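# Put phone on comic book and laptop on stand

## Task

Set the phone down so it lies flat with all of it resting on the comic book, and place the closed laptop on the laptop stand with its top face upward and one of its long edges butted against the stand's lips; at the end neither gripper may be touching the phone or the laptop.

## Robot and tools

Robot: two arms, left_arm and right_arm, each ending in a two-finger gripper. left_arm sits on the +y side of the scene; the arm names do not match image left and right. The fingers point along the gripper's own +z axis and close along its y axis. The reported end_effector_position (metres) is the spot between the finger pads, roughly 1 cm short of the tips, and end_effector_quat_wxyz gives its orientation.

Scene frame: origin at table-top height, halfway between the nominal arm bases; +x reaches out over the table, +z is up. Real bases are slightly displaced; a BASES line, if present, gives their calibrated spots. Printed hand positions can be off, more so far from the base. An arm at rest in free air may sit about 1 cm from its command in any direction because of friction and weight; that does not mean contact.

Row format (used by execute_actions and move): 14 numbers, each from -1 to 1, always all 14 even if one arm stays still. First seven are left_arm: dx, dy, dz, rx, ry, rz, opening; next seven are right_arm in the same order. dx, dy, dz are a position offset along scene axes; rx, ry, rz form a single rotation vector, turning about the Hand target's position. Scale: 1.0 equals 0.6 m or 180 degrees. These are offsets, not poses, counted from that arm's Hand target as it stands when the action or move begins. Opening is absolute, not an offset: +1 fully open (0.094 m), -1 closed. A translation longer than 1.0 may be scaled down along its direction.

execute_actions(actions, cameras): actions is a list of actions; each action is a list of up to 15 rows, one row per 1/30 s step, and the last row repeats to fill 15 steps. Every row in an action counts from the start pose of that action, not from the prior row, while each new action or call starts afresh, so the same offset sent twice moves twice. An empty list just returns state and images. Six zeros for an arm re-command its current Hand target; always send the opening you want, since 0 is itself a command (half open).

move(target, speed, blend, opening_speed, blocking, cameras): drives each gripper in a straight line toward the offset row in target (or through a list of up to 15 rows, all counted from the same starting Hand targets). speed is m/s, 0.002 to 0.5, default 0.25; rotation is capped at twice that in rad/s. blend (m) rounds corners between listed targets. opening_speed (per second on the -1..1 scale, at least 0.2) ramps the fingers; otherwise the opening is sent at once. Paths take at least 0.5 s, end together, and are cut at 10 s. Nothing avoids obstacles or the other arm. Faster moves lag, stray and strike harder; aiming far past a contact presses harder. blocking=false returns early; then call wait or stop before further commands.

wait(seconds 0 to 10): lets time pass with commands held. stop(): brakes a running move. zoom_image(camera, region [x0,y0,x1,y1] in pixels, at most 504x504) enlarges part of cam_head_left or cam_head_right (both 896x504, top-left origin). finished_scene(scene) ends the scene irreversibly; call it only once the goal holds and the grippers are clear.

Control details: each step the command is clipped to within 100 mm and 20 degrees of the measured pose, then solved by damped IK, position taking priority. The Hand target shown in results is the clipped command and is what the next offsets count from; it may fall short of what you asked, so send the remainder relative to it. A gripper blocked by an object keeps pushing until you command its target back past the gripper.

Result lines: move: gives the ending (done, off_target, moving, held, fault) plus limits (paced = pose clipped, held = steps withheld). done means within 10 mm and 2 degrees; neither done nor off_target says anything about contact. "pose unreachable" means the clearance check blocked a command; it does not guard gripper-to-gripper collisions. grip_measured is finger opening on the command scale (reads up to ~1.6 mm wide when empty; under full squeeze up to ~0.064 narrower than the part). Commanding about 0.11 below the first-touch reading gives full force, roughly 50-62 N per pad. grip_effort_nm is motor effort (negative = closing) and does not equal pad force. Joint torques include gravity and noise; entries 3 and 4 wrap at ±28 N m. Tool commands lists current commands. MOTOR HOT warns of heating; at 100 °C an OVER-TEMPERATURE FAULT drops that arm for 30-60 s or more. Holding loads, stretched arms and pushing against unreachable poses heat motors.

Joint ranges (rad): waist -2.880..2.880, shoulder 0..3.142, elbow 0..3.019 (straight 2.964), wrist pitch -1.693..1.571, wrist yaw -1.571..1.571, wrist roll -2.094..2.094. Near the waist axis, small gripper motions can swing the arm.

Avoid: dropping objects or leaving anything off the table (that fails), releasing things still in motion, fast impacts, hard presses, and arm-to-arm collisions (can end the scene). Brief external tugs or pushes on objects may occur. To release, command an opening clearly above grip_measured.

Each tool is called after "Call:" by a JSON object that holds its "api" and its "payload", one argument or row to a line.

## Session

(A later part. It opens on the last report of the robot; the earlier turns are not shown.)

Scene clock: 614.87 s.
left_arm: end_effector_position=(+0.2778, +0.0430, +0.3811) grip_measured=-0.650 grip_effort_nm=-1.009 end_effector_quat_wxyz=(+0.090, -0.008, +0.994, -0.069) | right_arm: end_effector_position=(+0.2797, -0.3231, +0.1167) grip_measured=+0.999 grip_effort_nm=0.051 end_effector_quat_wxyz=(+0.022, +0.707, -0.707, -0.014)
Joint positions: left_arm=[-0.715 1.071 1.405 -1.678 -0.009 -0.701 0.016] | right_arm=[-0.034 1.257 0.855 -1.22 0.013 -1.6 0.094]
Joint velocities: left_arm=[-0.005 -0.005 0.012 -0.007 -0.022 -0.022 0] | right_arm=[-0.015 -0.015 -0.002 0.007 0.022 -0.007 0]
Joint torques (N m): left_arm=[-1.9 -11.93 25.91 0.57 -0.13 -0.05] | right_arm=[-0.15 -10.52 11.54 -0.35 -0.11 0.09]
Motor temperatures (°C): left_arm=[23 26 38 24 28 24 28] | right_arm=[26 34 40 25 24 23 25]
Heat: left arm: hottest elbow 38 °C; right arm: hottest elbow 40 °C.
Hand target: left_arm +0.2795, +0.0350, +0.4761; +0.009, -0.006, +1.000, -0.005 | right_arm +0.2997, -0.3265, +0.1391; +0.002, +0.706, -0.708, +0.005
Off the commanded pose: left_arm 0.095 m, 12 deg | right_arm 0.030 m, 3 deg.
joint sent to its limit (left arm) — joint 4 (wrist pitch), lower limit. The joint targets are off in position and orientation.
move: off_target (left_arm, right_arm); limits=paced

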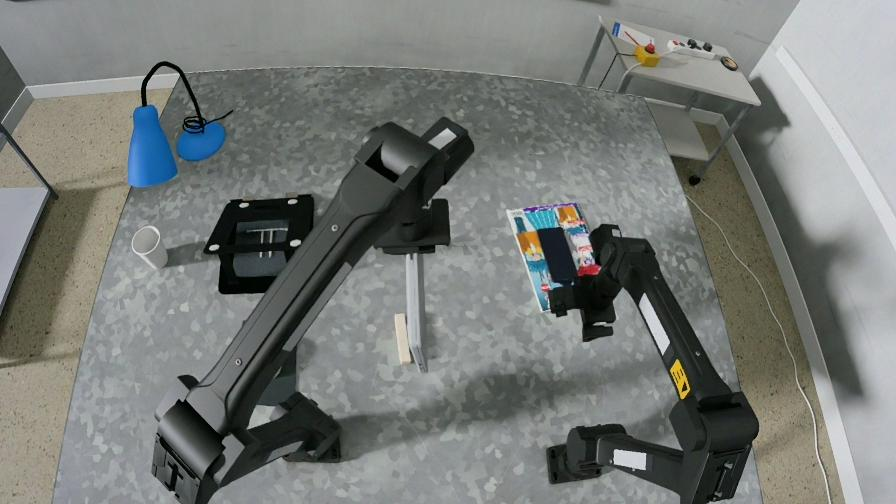

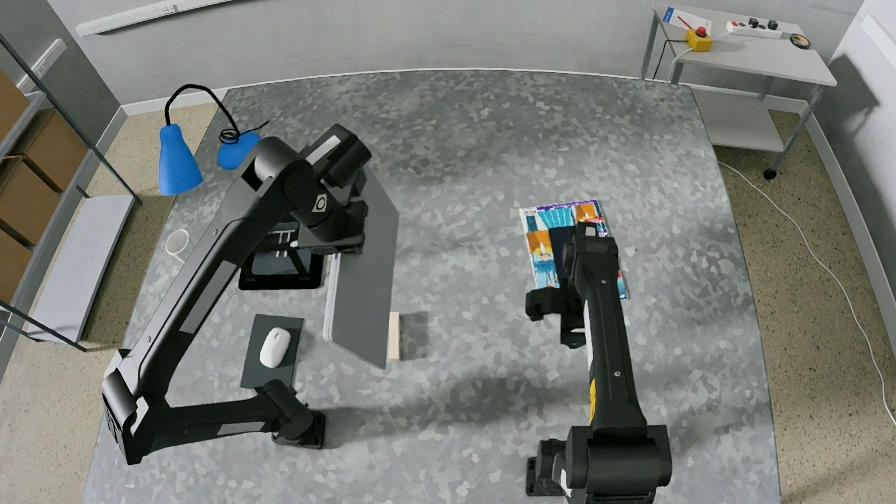

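Call:
{"api": "move", "payload": {
  "target": [0.12,0.05,0.0,-0.196,-0.196,0.472,-1,0,0,0,0,0,0,1],
  "speed": 0.2
}}

Scene clock: 627.93 s.
left_arm: end_effector_position=(+0.3475, +0.0664, +0.4181) grip_measured=-0.651 grip_effort_nm=-1.009 end_effector_quat_wxyz=(+0.254, -0.640, +0.699, -0.191) | right_arm: end_effector_position=(+0.2797, -0.3231, +0.1167) grip_measured=+0.999 grip_effort_nm=0.046 end_effector_quat_wxyz=(+0.022, +0.707, -0.707, -0.014)
Joint positions: left_arm=[-0.748 1.039 1.385 -1.438 -0.453 -2.089 0.016] | right_arm=[-0.034 1.257 0.855 -1.22 0.013 -1.6 0.094]
Joint velocities: left_arm=[-0.005 -0.005 0.002 0.002 0.022 -0.007 0] | right_arm=[-0.015 -0.005 -0.017 0.002 0.007 -0.022 0]
Joint torques (N m): left_arm=[-2.02 -11.46 16.29 3.59 -1.42 -0.14] | right_arm=[-0.09 -10.52 11.55 -0.31 -0.11 0.08]
Motor temperatures (°C): left_arm=[23 26 43 24 28 24 28] | right_arm=[26 34 40 25 24 23 25]
Heat: left arm: hottest elbow 43 °C; right arm: hottest elbow 40 °C.
Hand target: left_arm +0.3511, +0.0641, +0.4764; +0.278, -0.658, +0.644, -0.274 | right_arm +0.2997, -0.3265, +0.1391; +0.002, +0.706, -0.708, +0.005
Off the commanded pose: left_arm 0.058 m, 12 deg | right_arm 0.030 m, 3 deg.
joint sent to its limit (left arm) — joint 6 (wrist roll), lower limit. The joint targets are off in position and orientation.
move: off_target (left_arm, right_arm)

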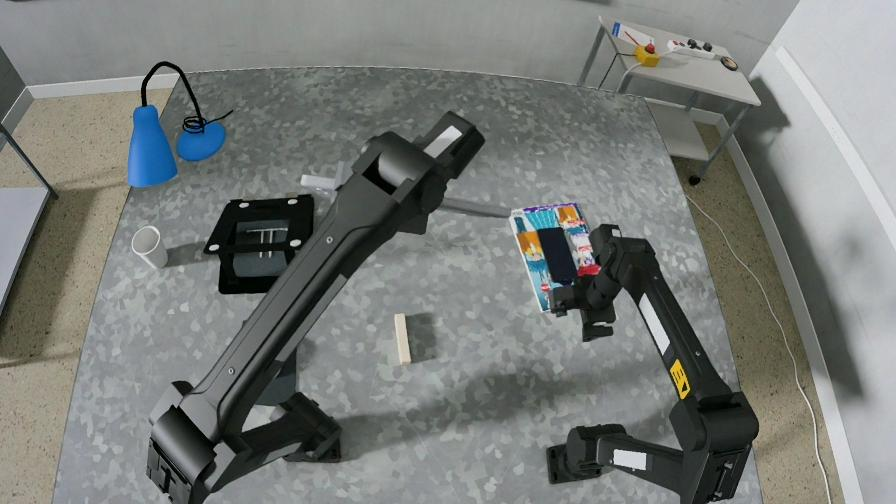

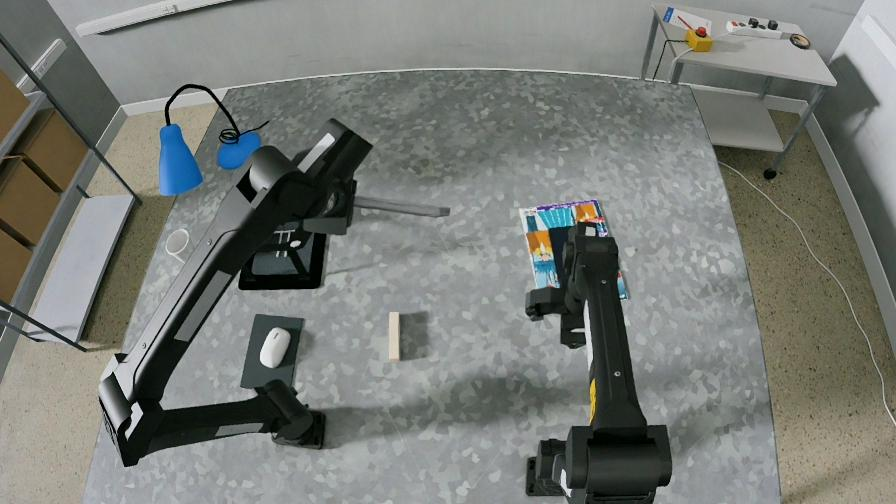

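Call:
{"api": "move", "payload": {
  "target": [0.1,0.25,0.07,0,0,0,-1,0,0,0,0,0,0,1],
  "speed": 0.2
}}

Scene clock: 631.60 s.
left_arm: end_effector_position=(+0.4005, +0.2093, +0.4110) grip_measured=-0.651 grip_effort_nm=-1.009 end_effector_quat_wxyz=(-0.203, +0.678, -0.685, +0.174) | right_arm: end_effector_position=(+0.2797, -0.3231, +0.1167) grip_measured=+0.999 grip_effort_nm=0.051 end_effector_quat_wxyz=(+0.022, +0.707, -0.707, -0.014)
Joint positions: left_arm=[-0.167 1.034 1.385 -1.392 -0.107 -1.671 0.016] | right_arm=[-0.034 1.257 0.855 -1.22 0.013 -1.6 0.094]
Joint velocities: left_arm=[0.015 0.005 -0.002 -0.002 -0.081 0.037 0.001] | right_arm=[-0.015 0.015 -0.012 0.012 -0.007 -0.022 -0.001]
Joint torques (N m): left_arm=[-0.15 -12.1 22.78 3.84 -0.13 0.03] | right_arm=[-0.21 -10.46 11.52 -0.32 -0.11 0.08]
Motor temperatures (°C): left_arm=[23 26 44 24 28 24 28] | right_arm=[26 34 40 25 24 23 25]
Heat: left arm: hottest elbow 44 °C; right arm: hottest elbow 40 °C.
Hand target: left_arm +0.4129, +0.2142, +0.5107; -0.278, +0.658, -0.645, +0.272 | right_arm +0.2997, -0.3265, +0.1391; +0.002, +0.706, -0.708, +0.005
Off the commanded pose: left_arm 0.108 m, 15 deg; position clipped | right_arm 0.030 m, 3 deg.
move: off_target (left_arm, right_arm); limits=paced

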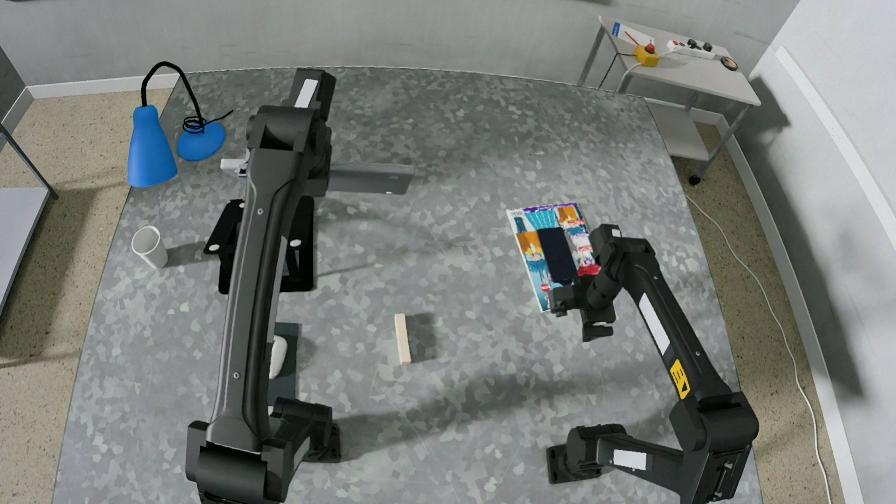

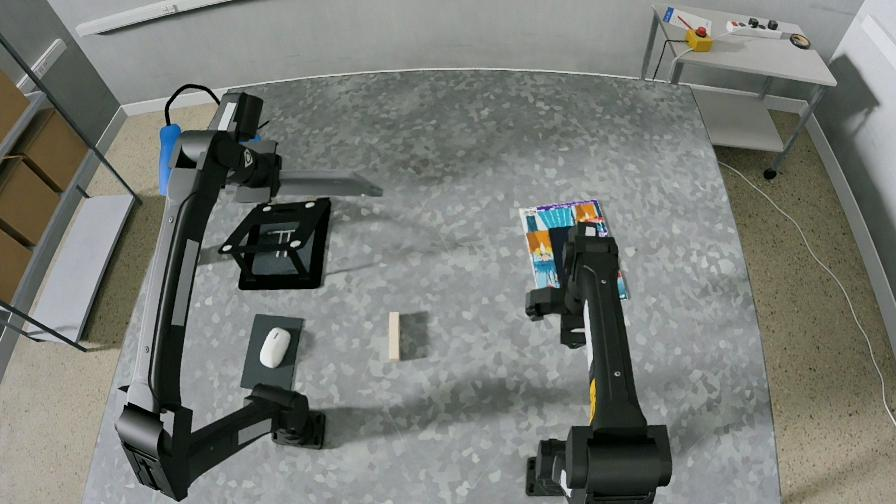

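Call:
{"api": "zoom_image", "payload": {
  "camera": "cam_head_right",
  "region": [170, 80, 410, 310]
}}

Call:
{"api": "zoom_image", "payload": {
  "camera": "cam_head_left",
  "region": [190, 60, 430, 310]
}}

Scaled by 2.100.

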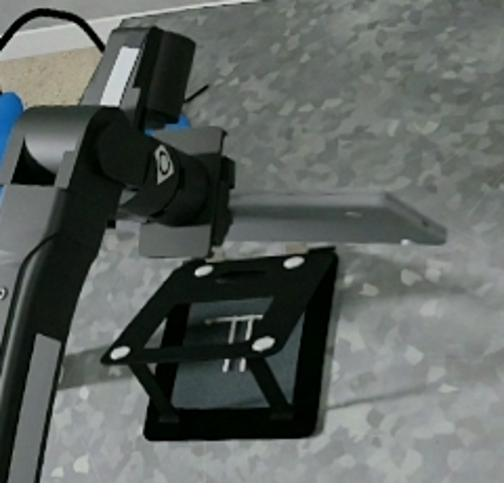

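Scaled by 2.016.

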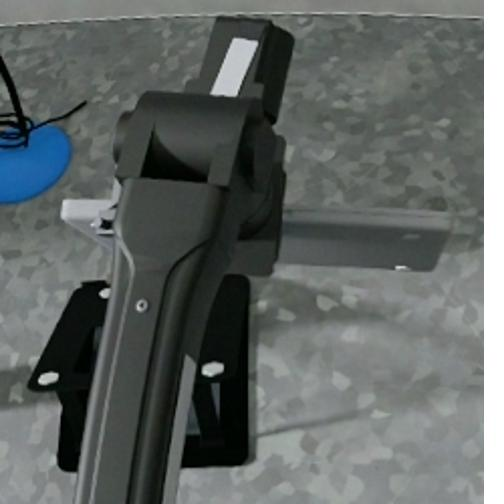

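Call:
{"api": "move", "payload": {
  "target": [0.08,0.235,0.0,0,0,0,-1,0,0,0,0,0,0,1],
  "speed": 0.15
}}

Scene clock: 654.13 s.
left_arm: end_effector_position=(+0.4409, +0.3452, +0.3820) grip_measured=-0.651 grip_effort_nm=-1.004 end_effector_quat_wxyz=(-0.174, +0.695, -0.666, +0.208) | right_arm: end_effector_position=(+0.2797, -0.3231, +0.1167) grip_measured=+0.999 grip_effort_nm=0.051 end_effector_quat_wxyz=(+0.022, +0.707, -0.707, -0.014)
Joint positions: left_arm=[0.301 1.15 1.385 -1.293 0.203 -1.336 0.016] | right_arm=[-0.034 1.257 0.855 -1.22 0.013 -1.6 0.094]
Joint velocities: left_arm=[-0.015 -0.005 -0.012 -0.012 0.007 0.051 0] | right_arm=[-0.005 -0.005 0.002 -0.017 0.037 0.007 -0.001]
Joint torques (N m): left_arm=[-1.03 -14.39 21.96 3.66 0.86 0] | right_arm=[-0.21 -10.46 11.55 -0.32 -0.11 0.09]
Motor temperatures (°C): left_arm=[23 27 52 24 27 24 28] | right_arm=[26 34 41 25 24 23 25]
Heat: left arm: hottest elbow 52 °C; right arm: hottest elbow 41 °C.
Hand target: left_arm +0.4574, +0.3532, +0.4809; -0.278, +0.658, -0.645, +0.270 | right_arm +0.2997, -0.3265, +0.1391; +0.002, +0.706, -0.708, +0.005
Off the commanded pose: left_arm 0.131 m, 15 deg; position clipped | right_arm 0.030 m, 3 deg.
move: off_target (left_arm, right_arm); limits=paced

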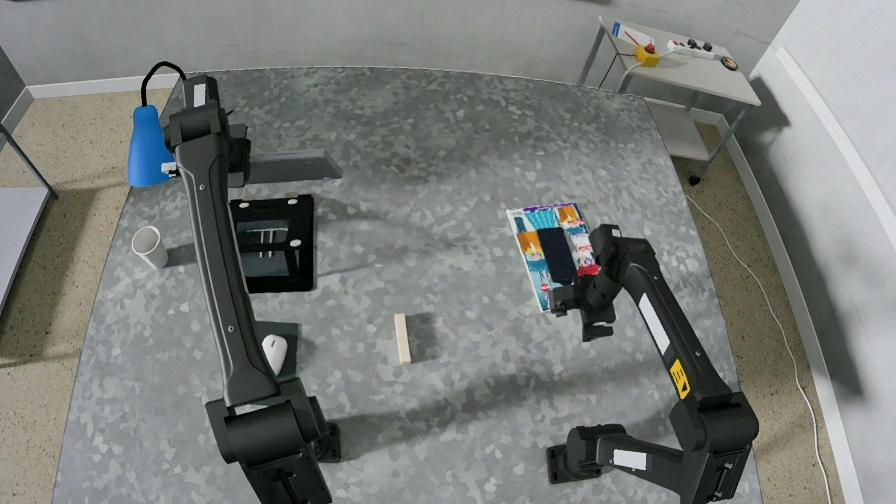

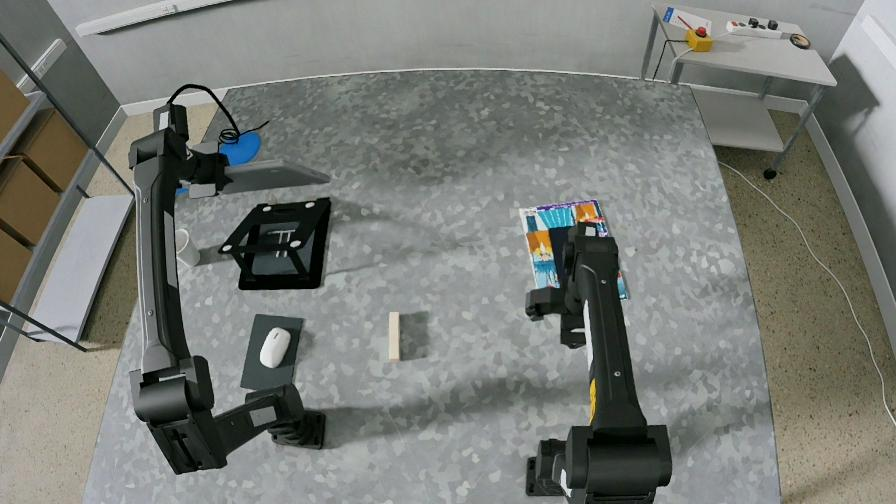

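Call:
{"api": "move", "payload": {
  "target": [0.05,0.0,-0.15,0,0,0,-1,0,0,0,0,0,0,1],
  "speed": 0.15
}}

Call:
{"api": "zoom_image", "payload": {
  "camera": "cam_head_right",
  "region": [150, 120, 390, 310]
}}

Call:
{"api": "zoom_image", "payload": {
  "camera": "cam_head_left",
  "region": [150, 120, 390, 310]
}}

Scene clock: 661.70 s.
left_arm: end_effector_position=(+0.4715, +0.3561, +0.3066) grip_measured=-0.651 grip_effort_nm=-1.009 end_effector_quat_wxyz=(-0.188, +0.692, -0.664, +0.212) | right_arm: end_effector_position=(+0.2797, -0.3231, +0.1167) grip_measured=+0.999 grip_effort_nm=0.046 end_effector_quat_wxyz=(+0.022, +0.707, -0.707, -0.014)
Joint positions: left_arm=[0.299 1.192 1.21 -1.046 0.196 -1.34 0.016] | right_arm=[-0.034 1.257 0.855 -1.22 0.013 -1.6 0.094]
Joint velocities: left_arm=[0.015 -0.005 0.002 0.007 0.007 -0.007 0.001] | right_arm=[-0.015 -0.005 0.002 0.007 0.066 0.037 -0.001]
Joint torques (N m): left_arm=[-1.55 -18.61 17.32 4.08 0.6 -0.13] | right_arm=[-0.15 -10.52 11.56 -0.34 -0.11 0.09]
Motor temperatures (°C): left_arm=[23 27 53 24 28 24 29] | right_arm=[26 34 41 25 24 23 25]
Heat: left arm: hottest elbow 53 °C; right arm: hottest elbow 41 °C.
Hand target: left_arm +0.4866, +0.3526, +0.3906; -0.278, +0.658, -0.645, +0.270 | right_arm +0.2997, -0.3265, +0.1391; +0.002, +0.706, -0.708, +0.005
Off the commanded pose: left_arm 0.086 m, 13 deg | right_arm 0.030 m, 3 deg.
move: off_target (left_arm, right_arm)

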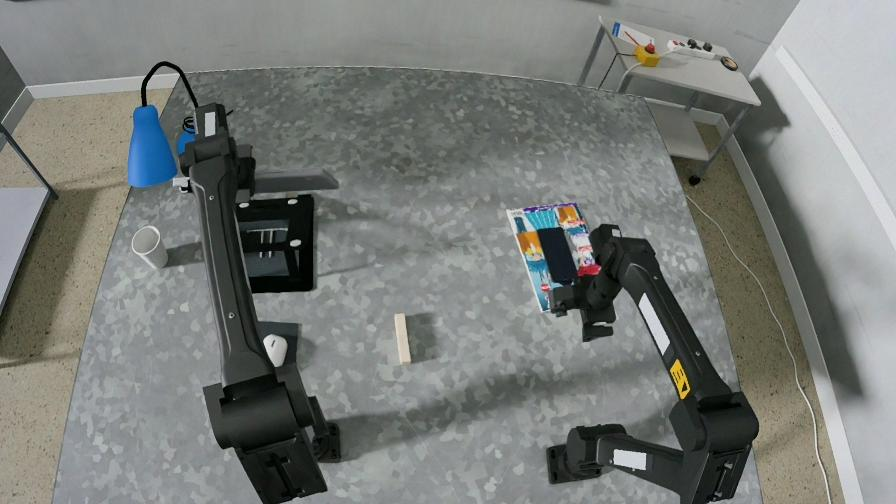

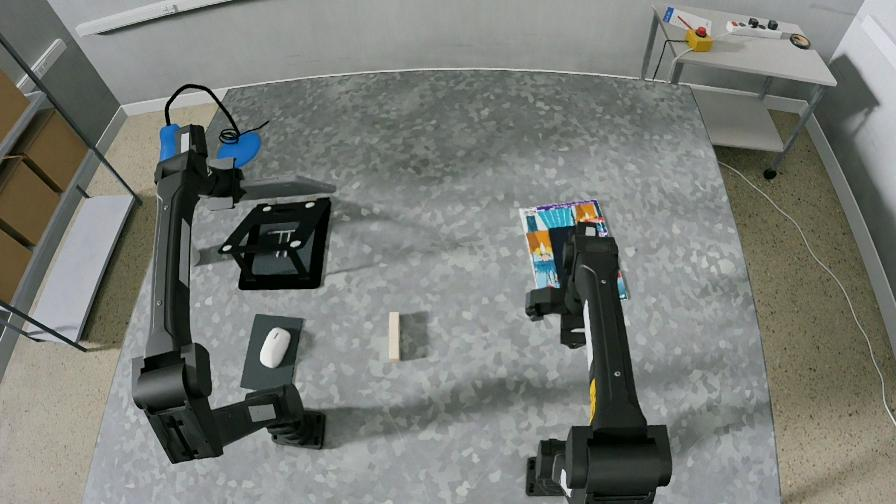

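Scaled by 2.100.

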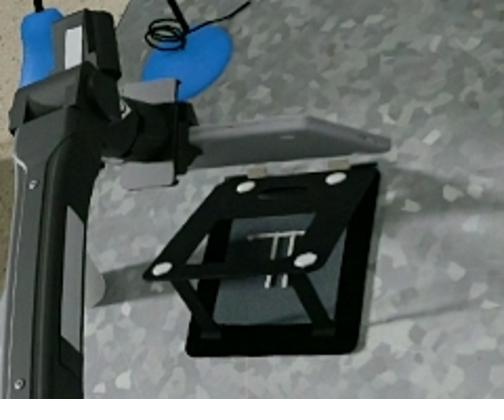

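Scaled by 2.100.

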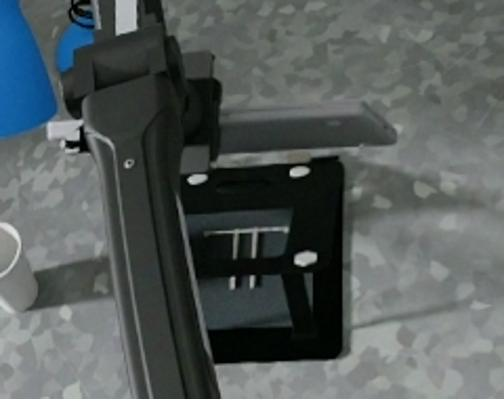

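Call:
{"api": "move", "payload": {
  "target": [0.0,-0.015,-0.08,0,0,0,-1,0,0,0,0,0,0,1],
  "speed": 0.08
}}

Call:
{"api": "zoom_image", "payload": {
  "camera": "cam_head_right",
  "region": [150, 120, 390, 310]
}}

Call:
{"api": "zoom_image", "payload": {
  "camera": "cam_head_left",
  "region": [150, 120, 390, 310]
}}

Scene clock: 672.50 s.
left_arm: end_effector_position=(+0.4668, +0.3469, +0.2526) grip_measured=-0.651 grip_effort_nm=-1.009 end_effector_quat_wxyz=(-0.182, +0.695, -0.664, +0.207) | right_arm: end_effector_position=(+0.2797, -0.3231, +0.1167) grip_measured=+0.999 grip_effort_nm=0.046 end_effector_quat_wxyz=(+0.022, +0.707, -0.707, -0.014)
Joint positions: left_arm=[0.278 1.187 1.069 -0.921 0.182 -1.358 0.016] | right_arm=[-0.034 1.257 0.855 -1.22 0.013 -1.6 0.094]
Joint velocities: left_arm=[-0.015 0.005 -0.012 -0.007 0.066 0.037 0] | right_arm=[-0.015 0.005 -0.002 -0.012 -0.066 0.007 -0.001]
Joint torques (N m): left_arm=[-2.26 -18.55 17.03 3.92 0.48 -0.11] | right_arm=[-0.09 -10.58 11.54 -0.32 -0.11 0.08]
Motor temperatures (°C): left_arm=[23 28 49 24 28 24 29] | right_arm=[26 34 42 25 24 23 25]
Heat: left arm: hottest elbow 49 °C; right arm: hottest elbow 42 °C.
Hand target: left_arm +0.4860, +0.3435, +0.3427; -0.278, +0.658, -0.645, +0.270 | right_arm +0.2997, -0.3265, +0.1391; +0.002, +0.706, -0.708, +0.005
Off the commanded pose: left_arm 0.092 m, 14 deg | right_arm 0.030 m, 3 deg.
move: off_target (left_arm, right_arm)

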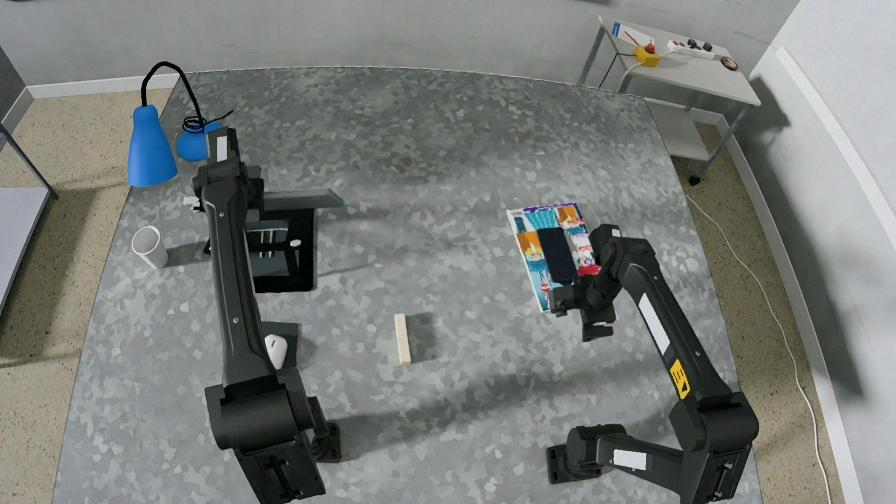

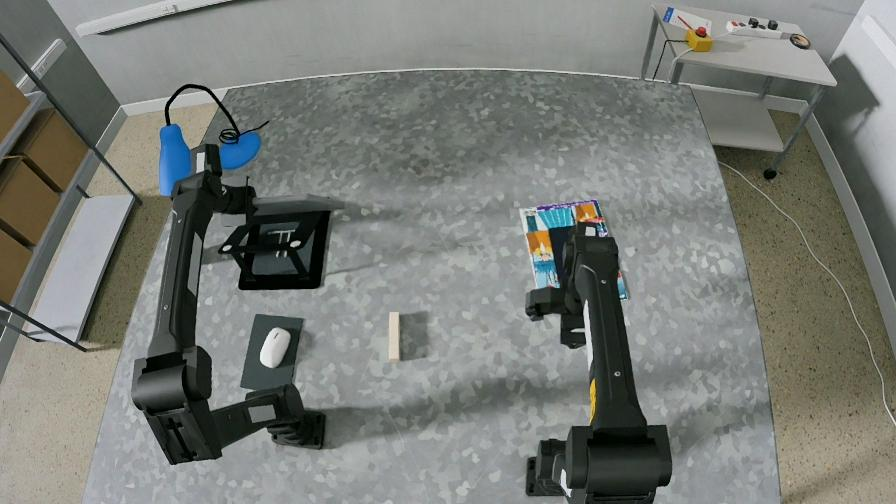

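Scaled by 2.100.

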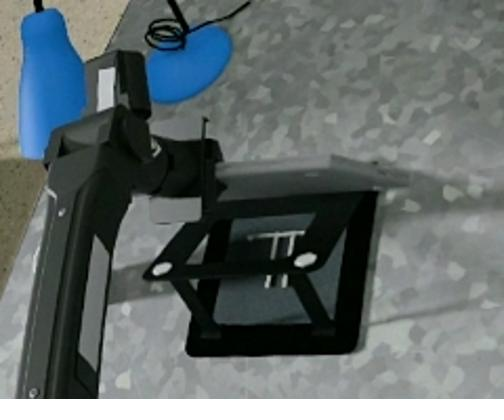

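Scaled by 2.100.

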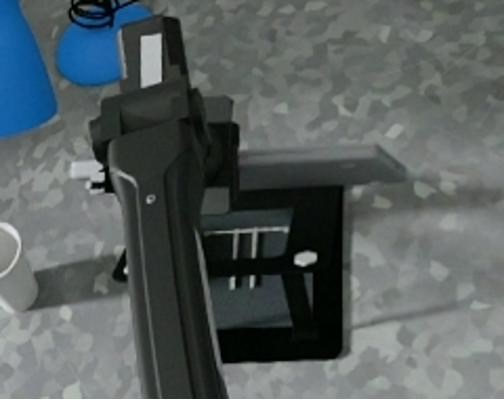

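Call:
{"api": "zoom_image", "payload": {
  "camera": "cam_head_right",
  "region": [210, 170, 350, 280]
}}

Call:
{"api": "zoom_image", "payload": {
  "camera": "cam_head_left",
  "region": [210, 170, 350, 280]
}}

Scaled by 3.600.

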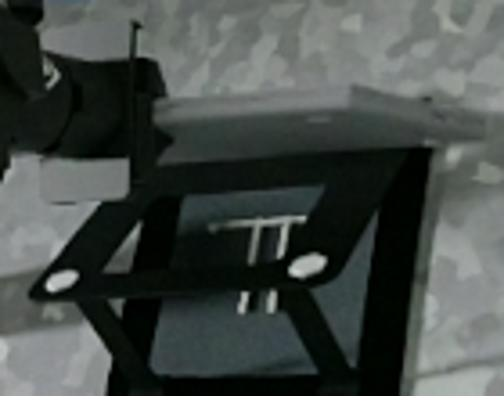

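Scaled by 3.600.

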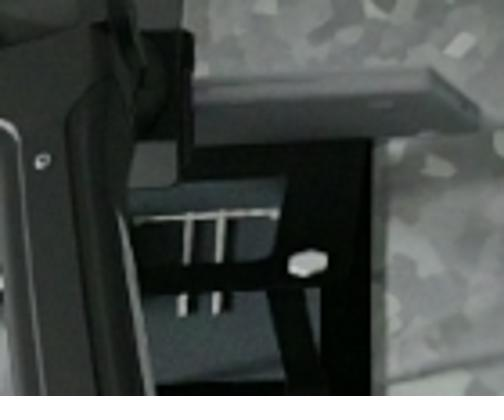

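Call:
{"api": "move", "payload": {
  "target": [0.075,-0.005,-0.0,0,0,0,-1,0,0,0,0,0,0,1],
  "speed": 0.08
}}

Call:
{"api": "zoom_image", "payload": {
  "camera": "cam_head_right",
  "region": [210, 170, 350, 280]
}}

Call:
{"api": "zoom_image", "payload": {
  "camera": "cam_head_left",
  "region": [210, 170, 350, 280]
}}

Scene clock: 691.17 s.
left_arm: end_effector_position=(+0.4880, +0.3389, +0.2357) grip_measured=-0.651 grip_effort_nm=-1.009 end_effector_quat_wxyz=(-0.186, +0.693, -0.666, +0.205) | right_arm: end_effector_position=(+0.2797, -0.3231, +0.1167) grip_measured=+0.999 grip_effort_nm=0.051 end_effector_quat_wxyz=(+0.022, +0.707, -0.707, -0.014)
Joint positions: left_arm=[0.238 1.24 1.066 -0.856 0.156 -1.388 0.016] | right_arm=[-0.034 1.257 0.855 -1.22 0.013 -1.6 0.094]
Joint velocities: left_arm=[-0.005 -0.005 0.002 0.002 0.022 0.022 0] | right_arm=[-0.005 -0.015 0.002 0.002 -0.081 0.022 -0.001]
Joint torques (N m): left_arm=[-2.67 -16.91 19.95 3.71 0.48 -0.18] | right_arm=[-0.21 -10.34 11.54 -0.34 -0.11 0.08]
Motor temperatures (°C): left_arm=[23 29 46 24 28 24 29] | right_arm=[26 34 42 25 24 23 25]
Heat: left arm: hottest elbow 46 °C; right arm: hottest elbow 42 °C.
Hand target: left_arm +0.5254, +0.3396, +0.3289; -0.278, +0.658, -0.645, +0.270 | right_arm +0.2997, -0.3265, +0.1391; +0.002, +0.706, -0.708, +0.005
Off the commanded pose: left_arm 0.115 m, 14 deg; position clipped | right_arm 0.030 m, 3 deg.
move: off_target (left_arm, right_arm); limits=paced

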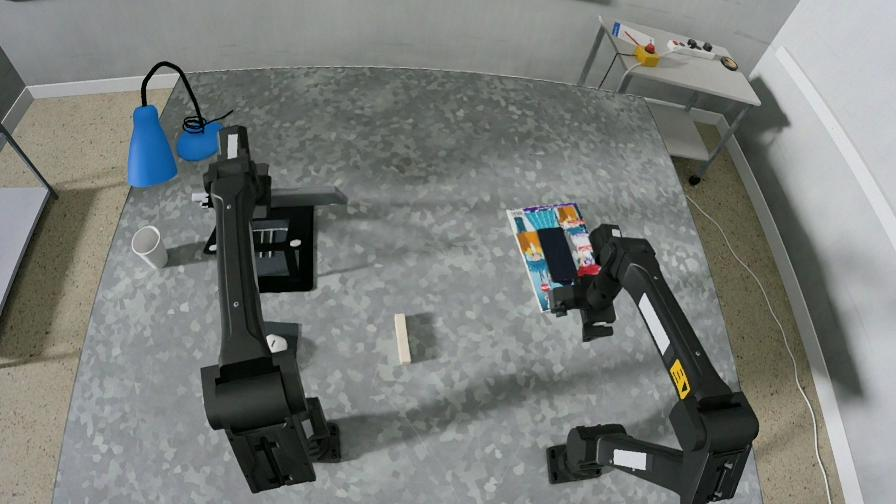

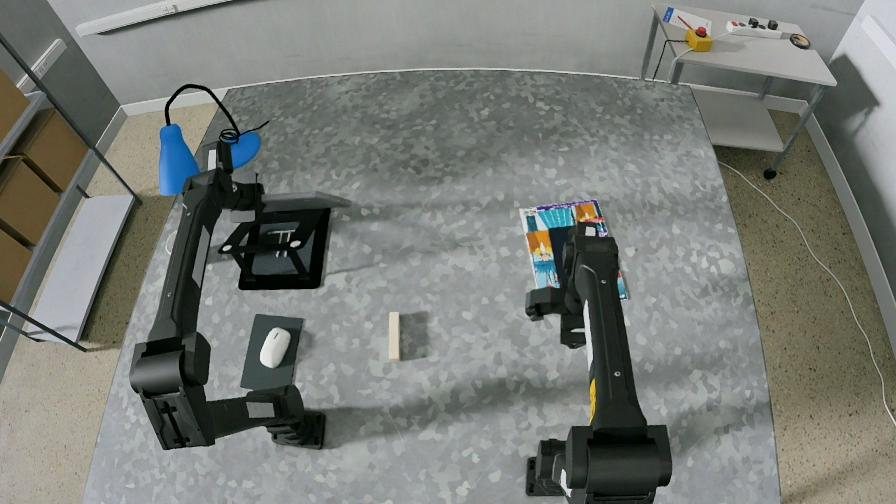

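Scaled by 3.600.

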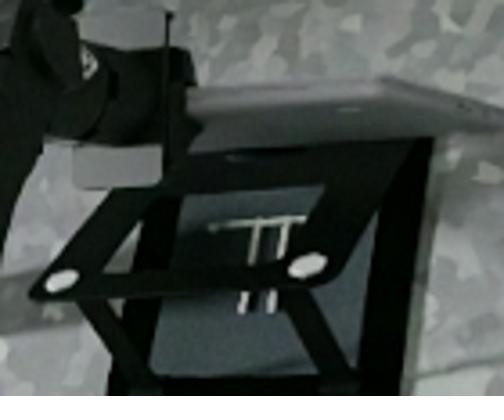

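Scaled by 3.600.

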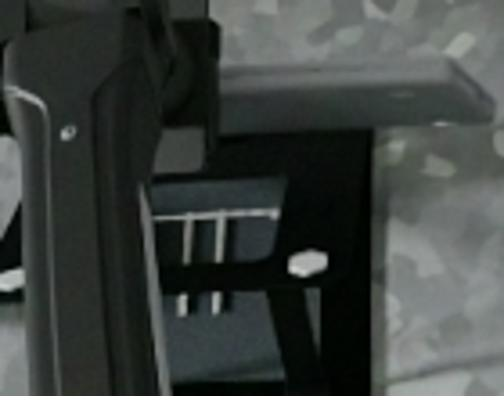

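Call:
{"api": "move", "payload": {
  "target": [0.04,0.01,-0.045,0,0,0,-1,0,0,0,0,0,0,1],
  "speed": 0.08
}}

Call:
{"api": "zoom_image", "payload": {
  "camera": "cam_head_right",
  "region": [210, 170, 350, 280]
}}

Call:
{"api": "zoom_image", "payload": {
  "camera": "cam_head_left",
  "region": [210, 170, 350, 280]
}}

Scene clock: 697.00 s.
left_arm: end_effector_position=(+0.5121, +0.3457, +0.2086) grip_measured=-0.651 grip_effort_nm=-1.009 end_effector_quat_wxyz=(-0.186, +0.694, -0.665, +0.205) | right_arm: end_effector_position=(+0.2797, -0.3231, +0.1167) grip_measured=+0.999 grip_effort_nm=0.046 end_effector_quat_wxyz=(+0.022, +0.707, -0.707, -0.014)
Joint positions: left_arm=[0.238 1.322 1.066 -0.773 0.154 -1.389 0.016] | right_arm=[-0.034 1.257 0.855 -1.22 0.013 -1.6 0.094]
Joint velocities: left_arm=[-0.005 -0.015 -0.002 0.002 0.007 0.022 0.001] | right_arm=[-0.005 0.005 0.002 -0.012 -0.022 -0.095 0]
Joint torques (N m): left_arm=[-3.08 -18.61 18.63 3.82 0.39 -0.11] | right_arm=[-0.21 -10.46 11.52 -0.32 -0.11 0.08]
Motor temperatures (°C): left_arm=[23 28 48 24 27 24 29] | right_arm=[26 34 42 25 24 23 25]
Heat: left arm: hottest elbow 48 °C; right arm: hottest elbow 42 °C.
Hand target: left_arm +0.5492, +0.3454, +0.3019; -0.278, +0.658, -0.645, +0.270 | right_arm +0.2997, -0.3265, +0.1391; +0.002, +0.706, -0.708, +0.005
Off the commanded pose: left_arm 0.100 m, 14 deg | right_arm 0.030 m, 3 deg.
move: off_target (left_arm, right_arm); limits=paced

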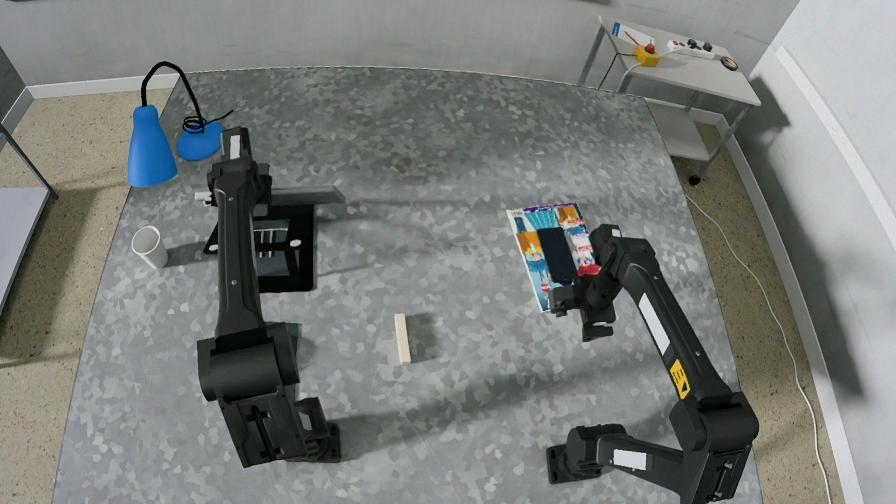

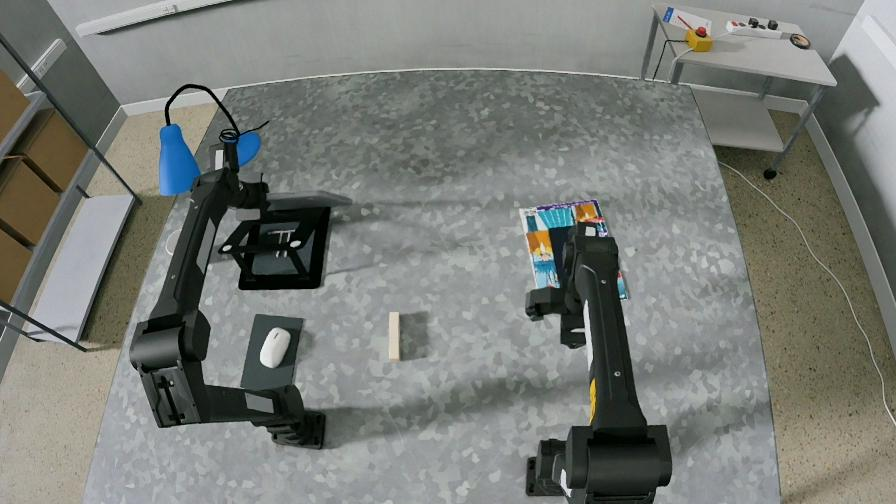

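Scaled by 3.600.

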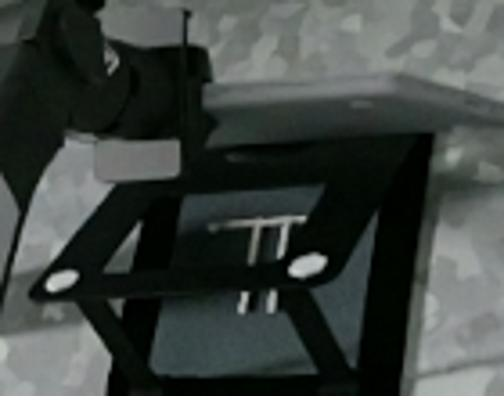

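Scaled by 3.600.

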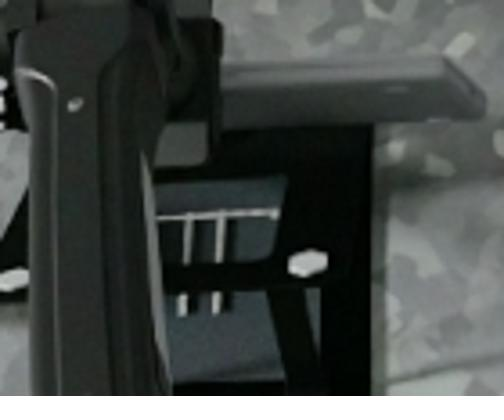

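Call:
{"api": "move", "payload": {
  "target": [0.0,0.0,-0.035,0,0,0,-1,0,0,0,0,0,0,1],
  "speed": 0.06
}}

Call:
{"api": "zoom_image", "payload": {
  "camera": "cam_head_right",
  "region": [210, 170, 350, 280]
}}

Call:
{"api": "zoom_image", "payload": {
  "camera": "cam_head_left",
  "region": [210, 170, 350, 280]
}}

Scene clock: 700.83 s.
left_arm: end_effector_position=(+0.5164, +0.3469, +0.2023) grip_measured=-0.651 grip_effort_nm=-1.004 end_effector_quat_wxyz=(-0.196, +0.690, -0.663, +0.211) | right_arm: end_effector_position=(+0.2797, -0.3231, +0.1167) grip_measured=+0.999 grip_effort_nm=0.046 end_effector_quat_wxyz=(+0.022, +0.707, -0.707, -0.014)
Joint positions: left_arm=[0.238 1.327 1.046 -0.723 0.154 -1.389 0.016] | right_arm=[-0.034 1.257 0.855 -1.22 0.013 -1.6 0.094]
Joint velocities: left_arm=[0.005 -0.005 -0.012 -0.017 0.007 0.051 0] | right_arm=[-0.005 0.005 -0.002 -0.002 0.022 0.007 -0.001]
Joint torques (N m): left_arm=[-2.67 -18.26 16.57 4.07 0.42 -0.13] | right_arm=[-0.26 -10.46 11.54 -0.31 -0.11 0.08]
Motor temperatures (°C): left_arm=[23 28 48 24 27 24 29] | right_arm=[26 34 42 25 24 23 25]
Heat: left arm: hottest elbow 48 °C; right arm: hottest elbow 42 °C.
Hand target: left_arm +0.5489, +0.3454, +0.2809; -0.278, +0.658, -0.645, +0.270 | right_arm +0.2997, -0.3265, +0.1391; +0.002, +0.706, -0.708, +0.005
Off the commanded pose: left_arm 0.085 m, 12 deg | right_arm 0.030 m, 3 deg.
move: off_target (left_arm, right_arm)

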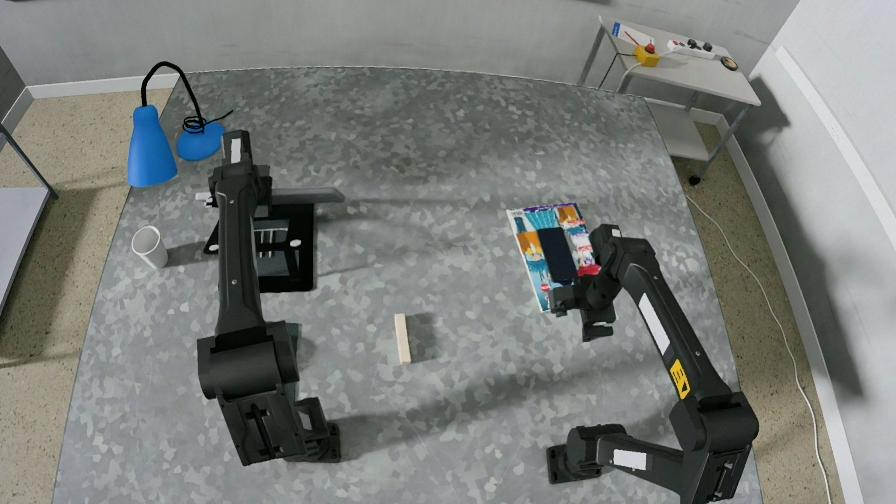

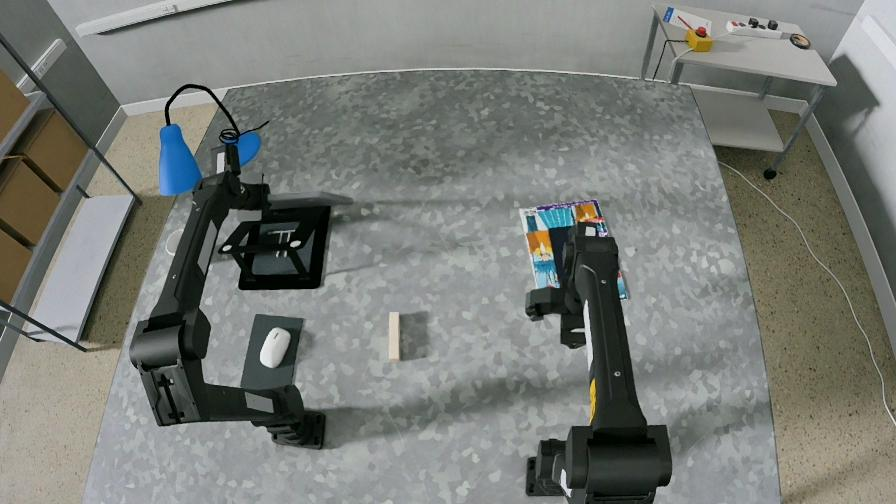

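Scaled by 3.600.

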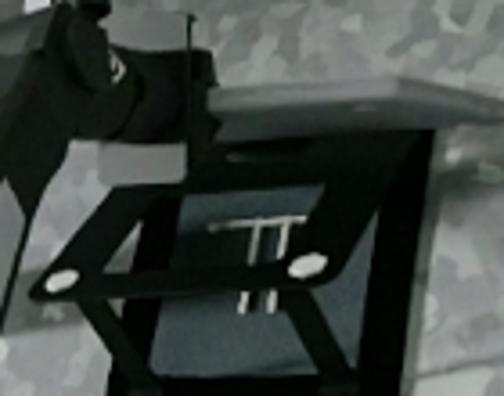

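Scaled by 3.600.

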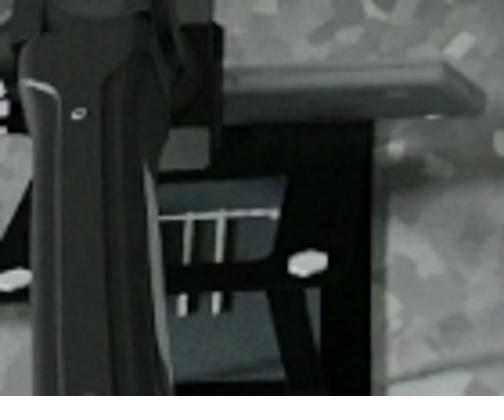

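Call:
{"api": "move", "payload": {
  "target": [0.0,0.0,-0.04,0,0,0,-1,0,0,0,0,0,0,1],
  "speed": 0.06
}}

Call:
{"api": "zoom_image", "payload": {
  "camera": "cam_head_right",
  "region": [210, 170, 350, 280]
}}

Call:
{"api": "zoom_image", "payload": {
  "camera": "cam_head_left",
  "region": [210, 170, 350, 280]
}}

Scene clock: 704.30 s.
left_arm: end_effector_position=(+0.5173, +0.3466, +0.1855) grip_measured=-0.651 grip_effort_nm=-1.009 end_effector_quat_wxyz=(-0.204, +0.687, -0.663, +0.215) | right_arm: end_effector_position=(+0.2797, -0.3231, +0.1167) grip_measured=+0.999 grip_effort_nm=0.051 end_effector_quat_wxyz=(+0.022, +0.707, -0.707, -0.014)
Joint positions: left_arm=[0.237 1.336 1.001 -0.651 0.154 -1.388 0.016] | right_arm=[-0.034 1.257 0.855 -1.22 0.013 -1.6 0.094]
Joint velocities: left_arm=[-0.015 -0.005 -0.002 0.007 0.007 -0.051 0.001] | right_arm=[-0.015 -0.015 0.007 0.022 0.007 0.081 0]
Joint torques (N m): left_arm=[-2.55 -17.38 15.94 4.01 0.43 -0.13] | right_arm=[-0.21 -10.58 11.54 -0.32 -0.11 0.08]
Motor temperatures (°C): left_arm=[23 28 48 24 27 24 29] | right_arm=[26 34 42 25 24 23 25]
Heat: left arm: hottest elbow 48 °C; right arm: hottest elbow 42 °C.
Hand target: left_arm +0.5486, +0.3452, +0.2568; -0.278, +0.658, -0.645, +0.270 | right_arm +0.2997, -0.3265, +0.1391; +0.002, +0.706, -0.708, +0.005
Off the commanded pose: left_arm 0.078 m, 11 deg | right_arm 0.030 m, 3 deg.
move: off_target (left_arm, right_arm)

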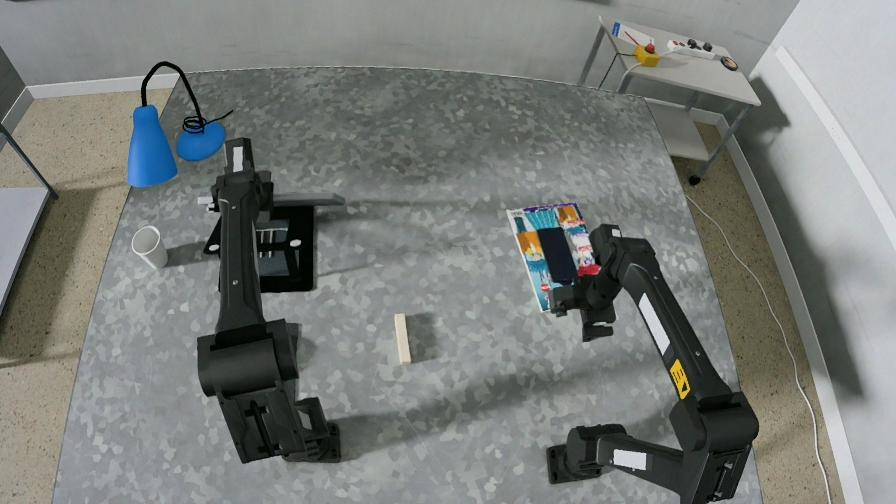

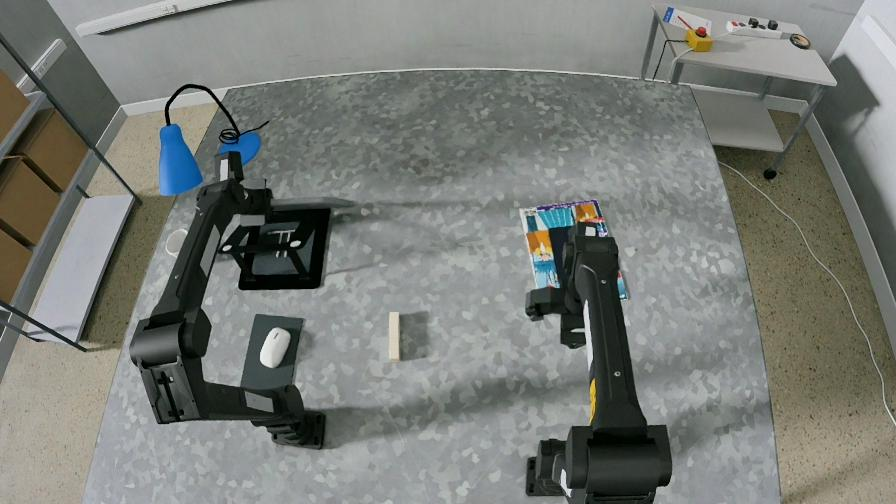

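Scaled by 3.600.

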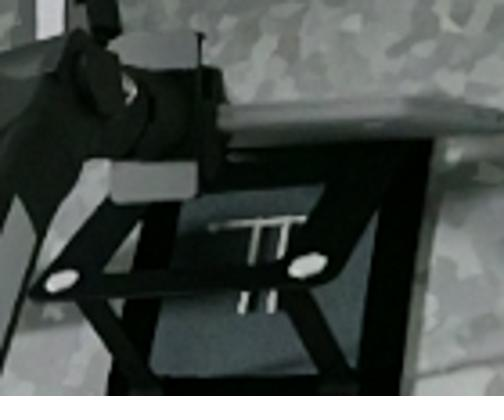

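Scaled by 3.600.

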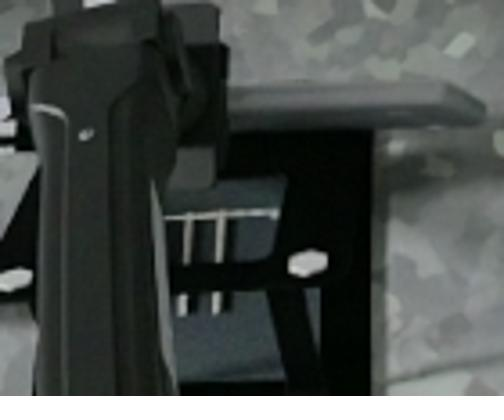

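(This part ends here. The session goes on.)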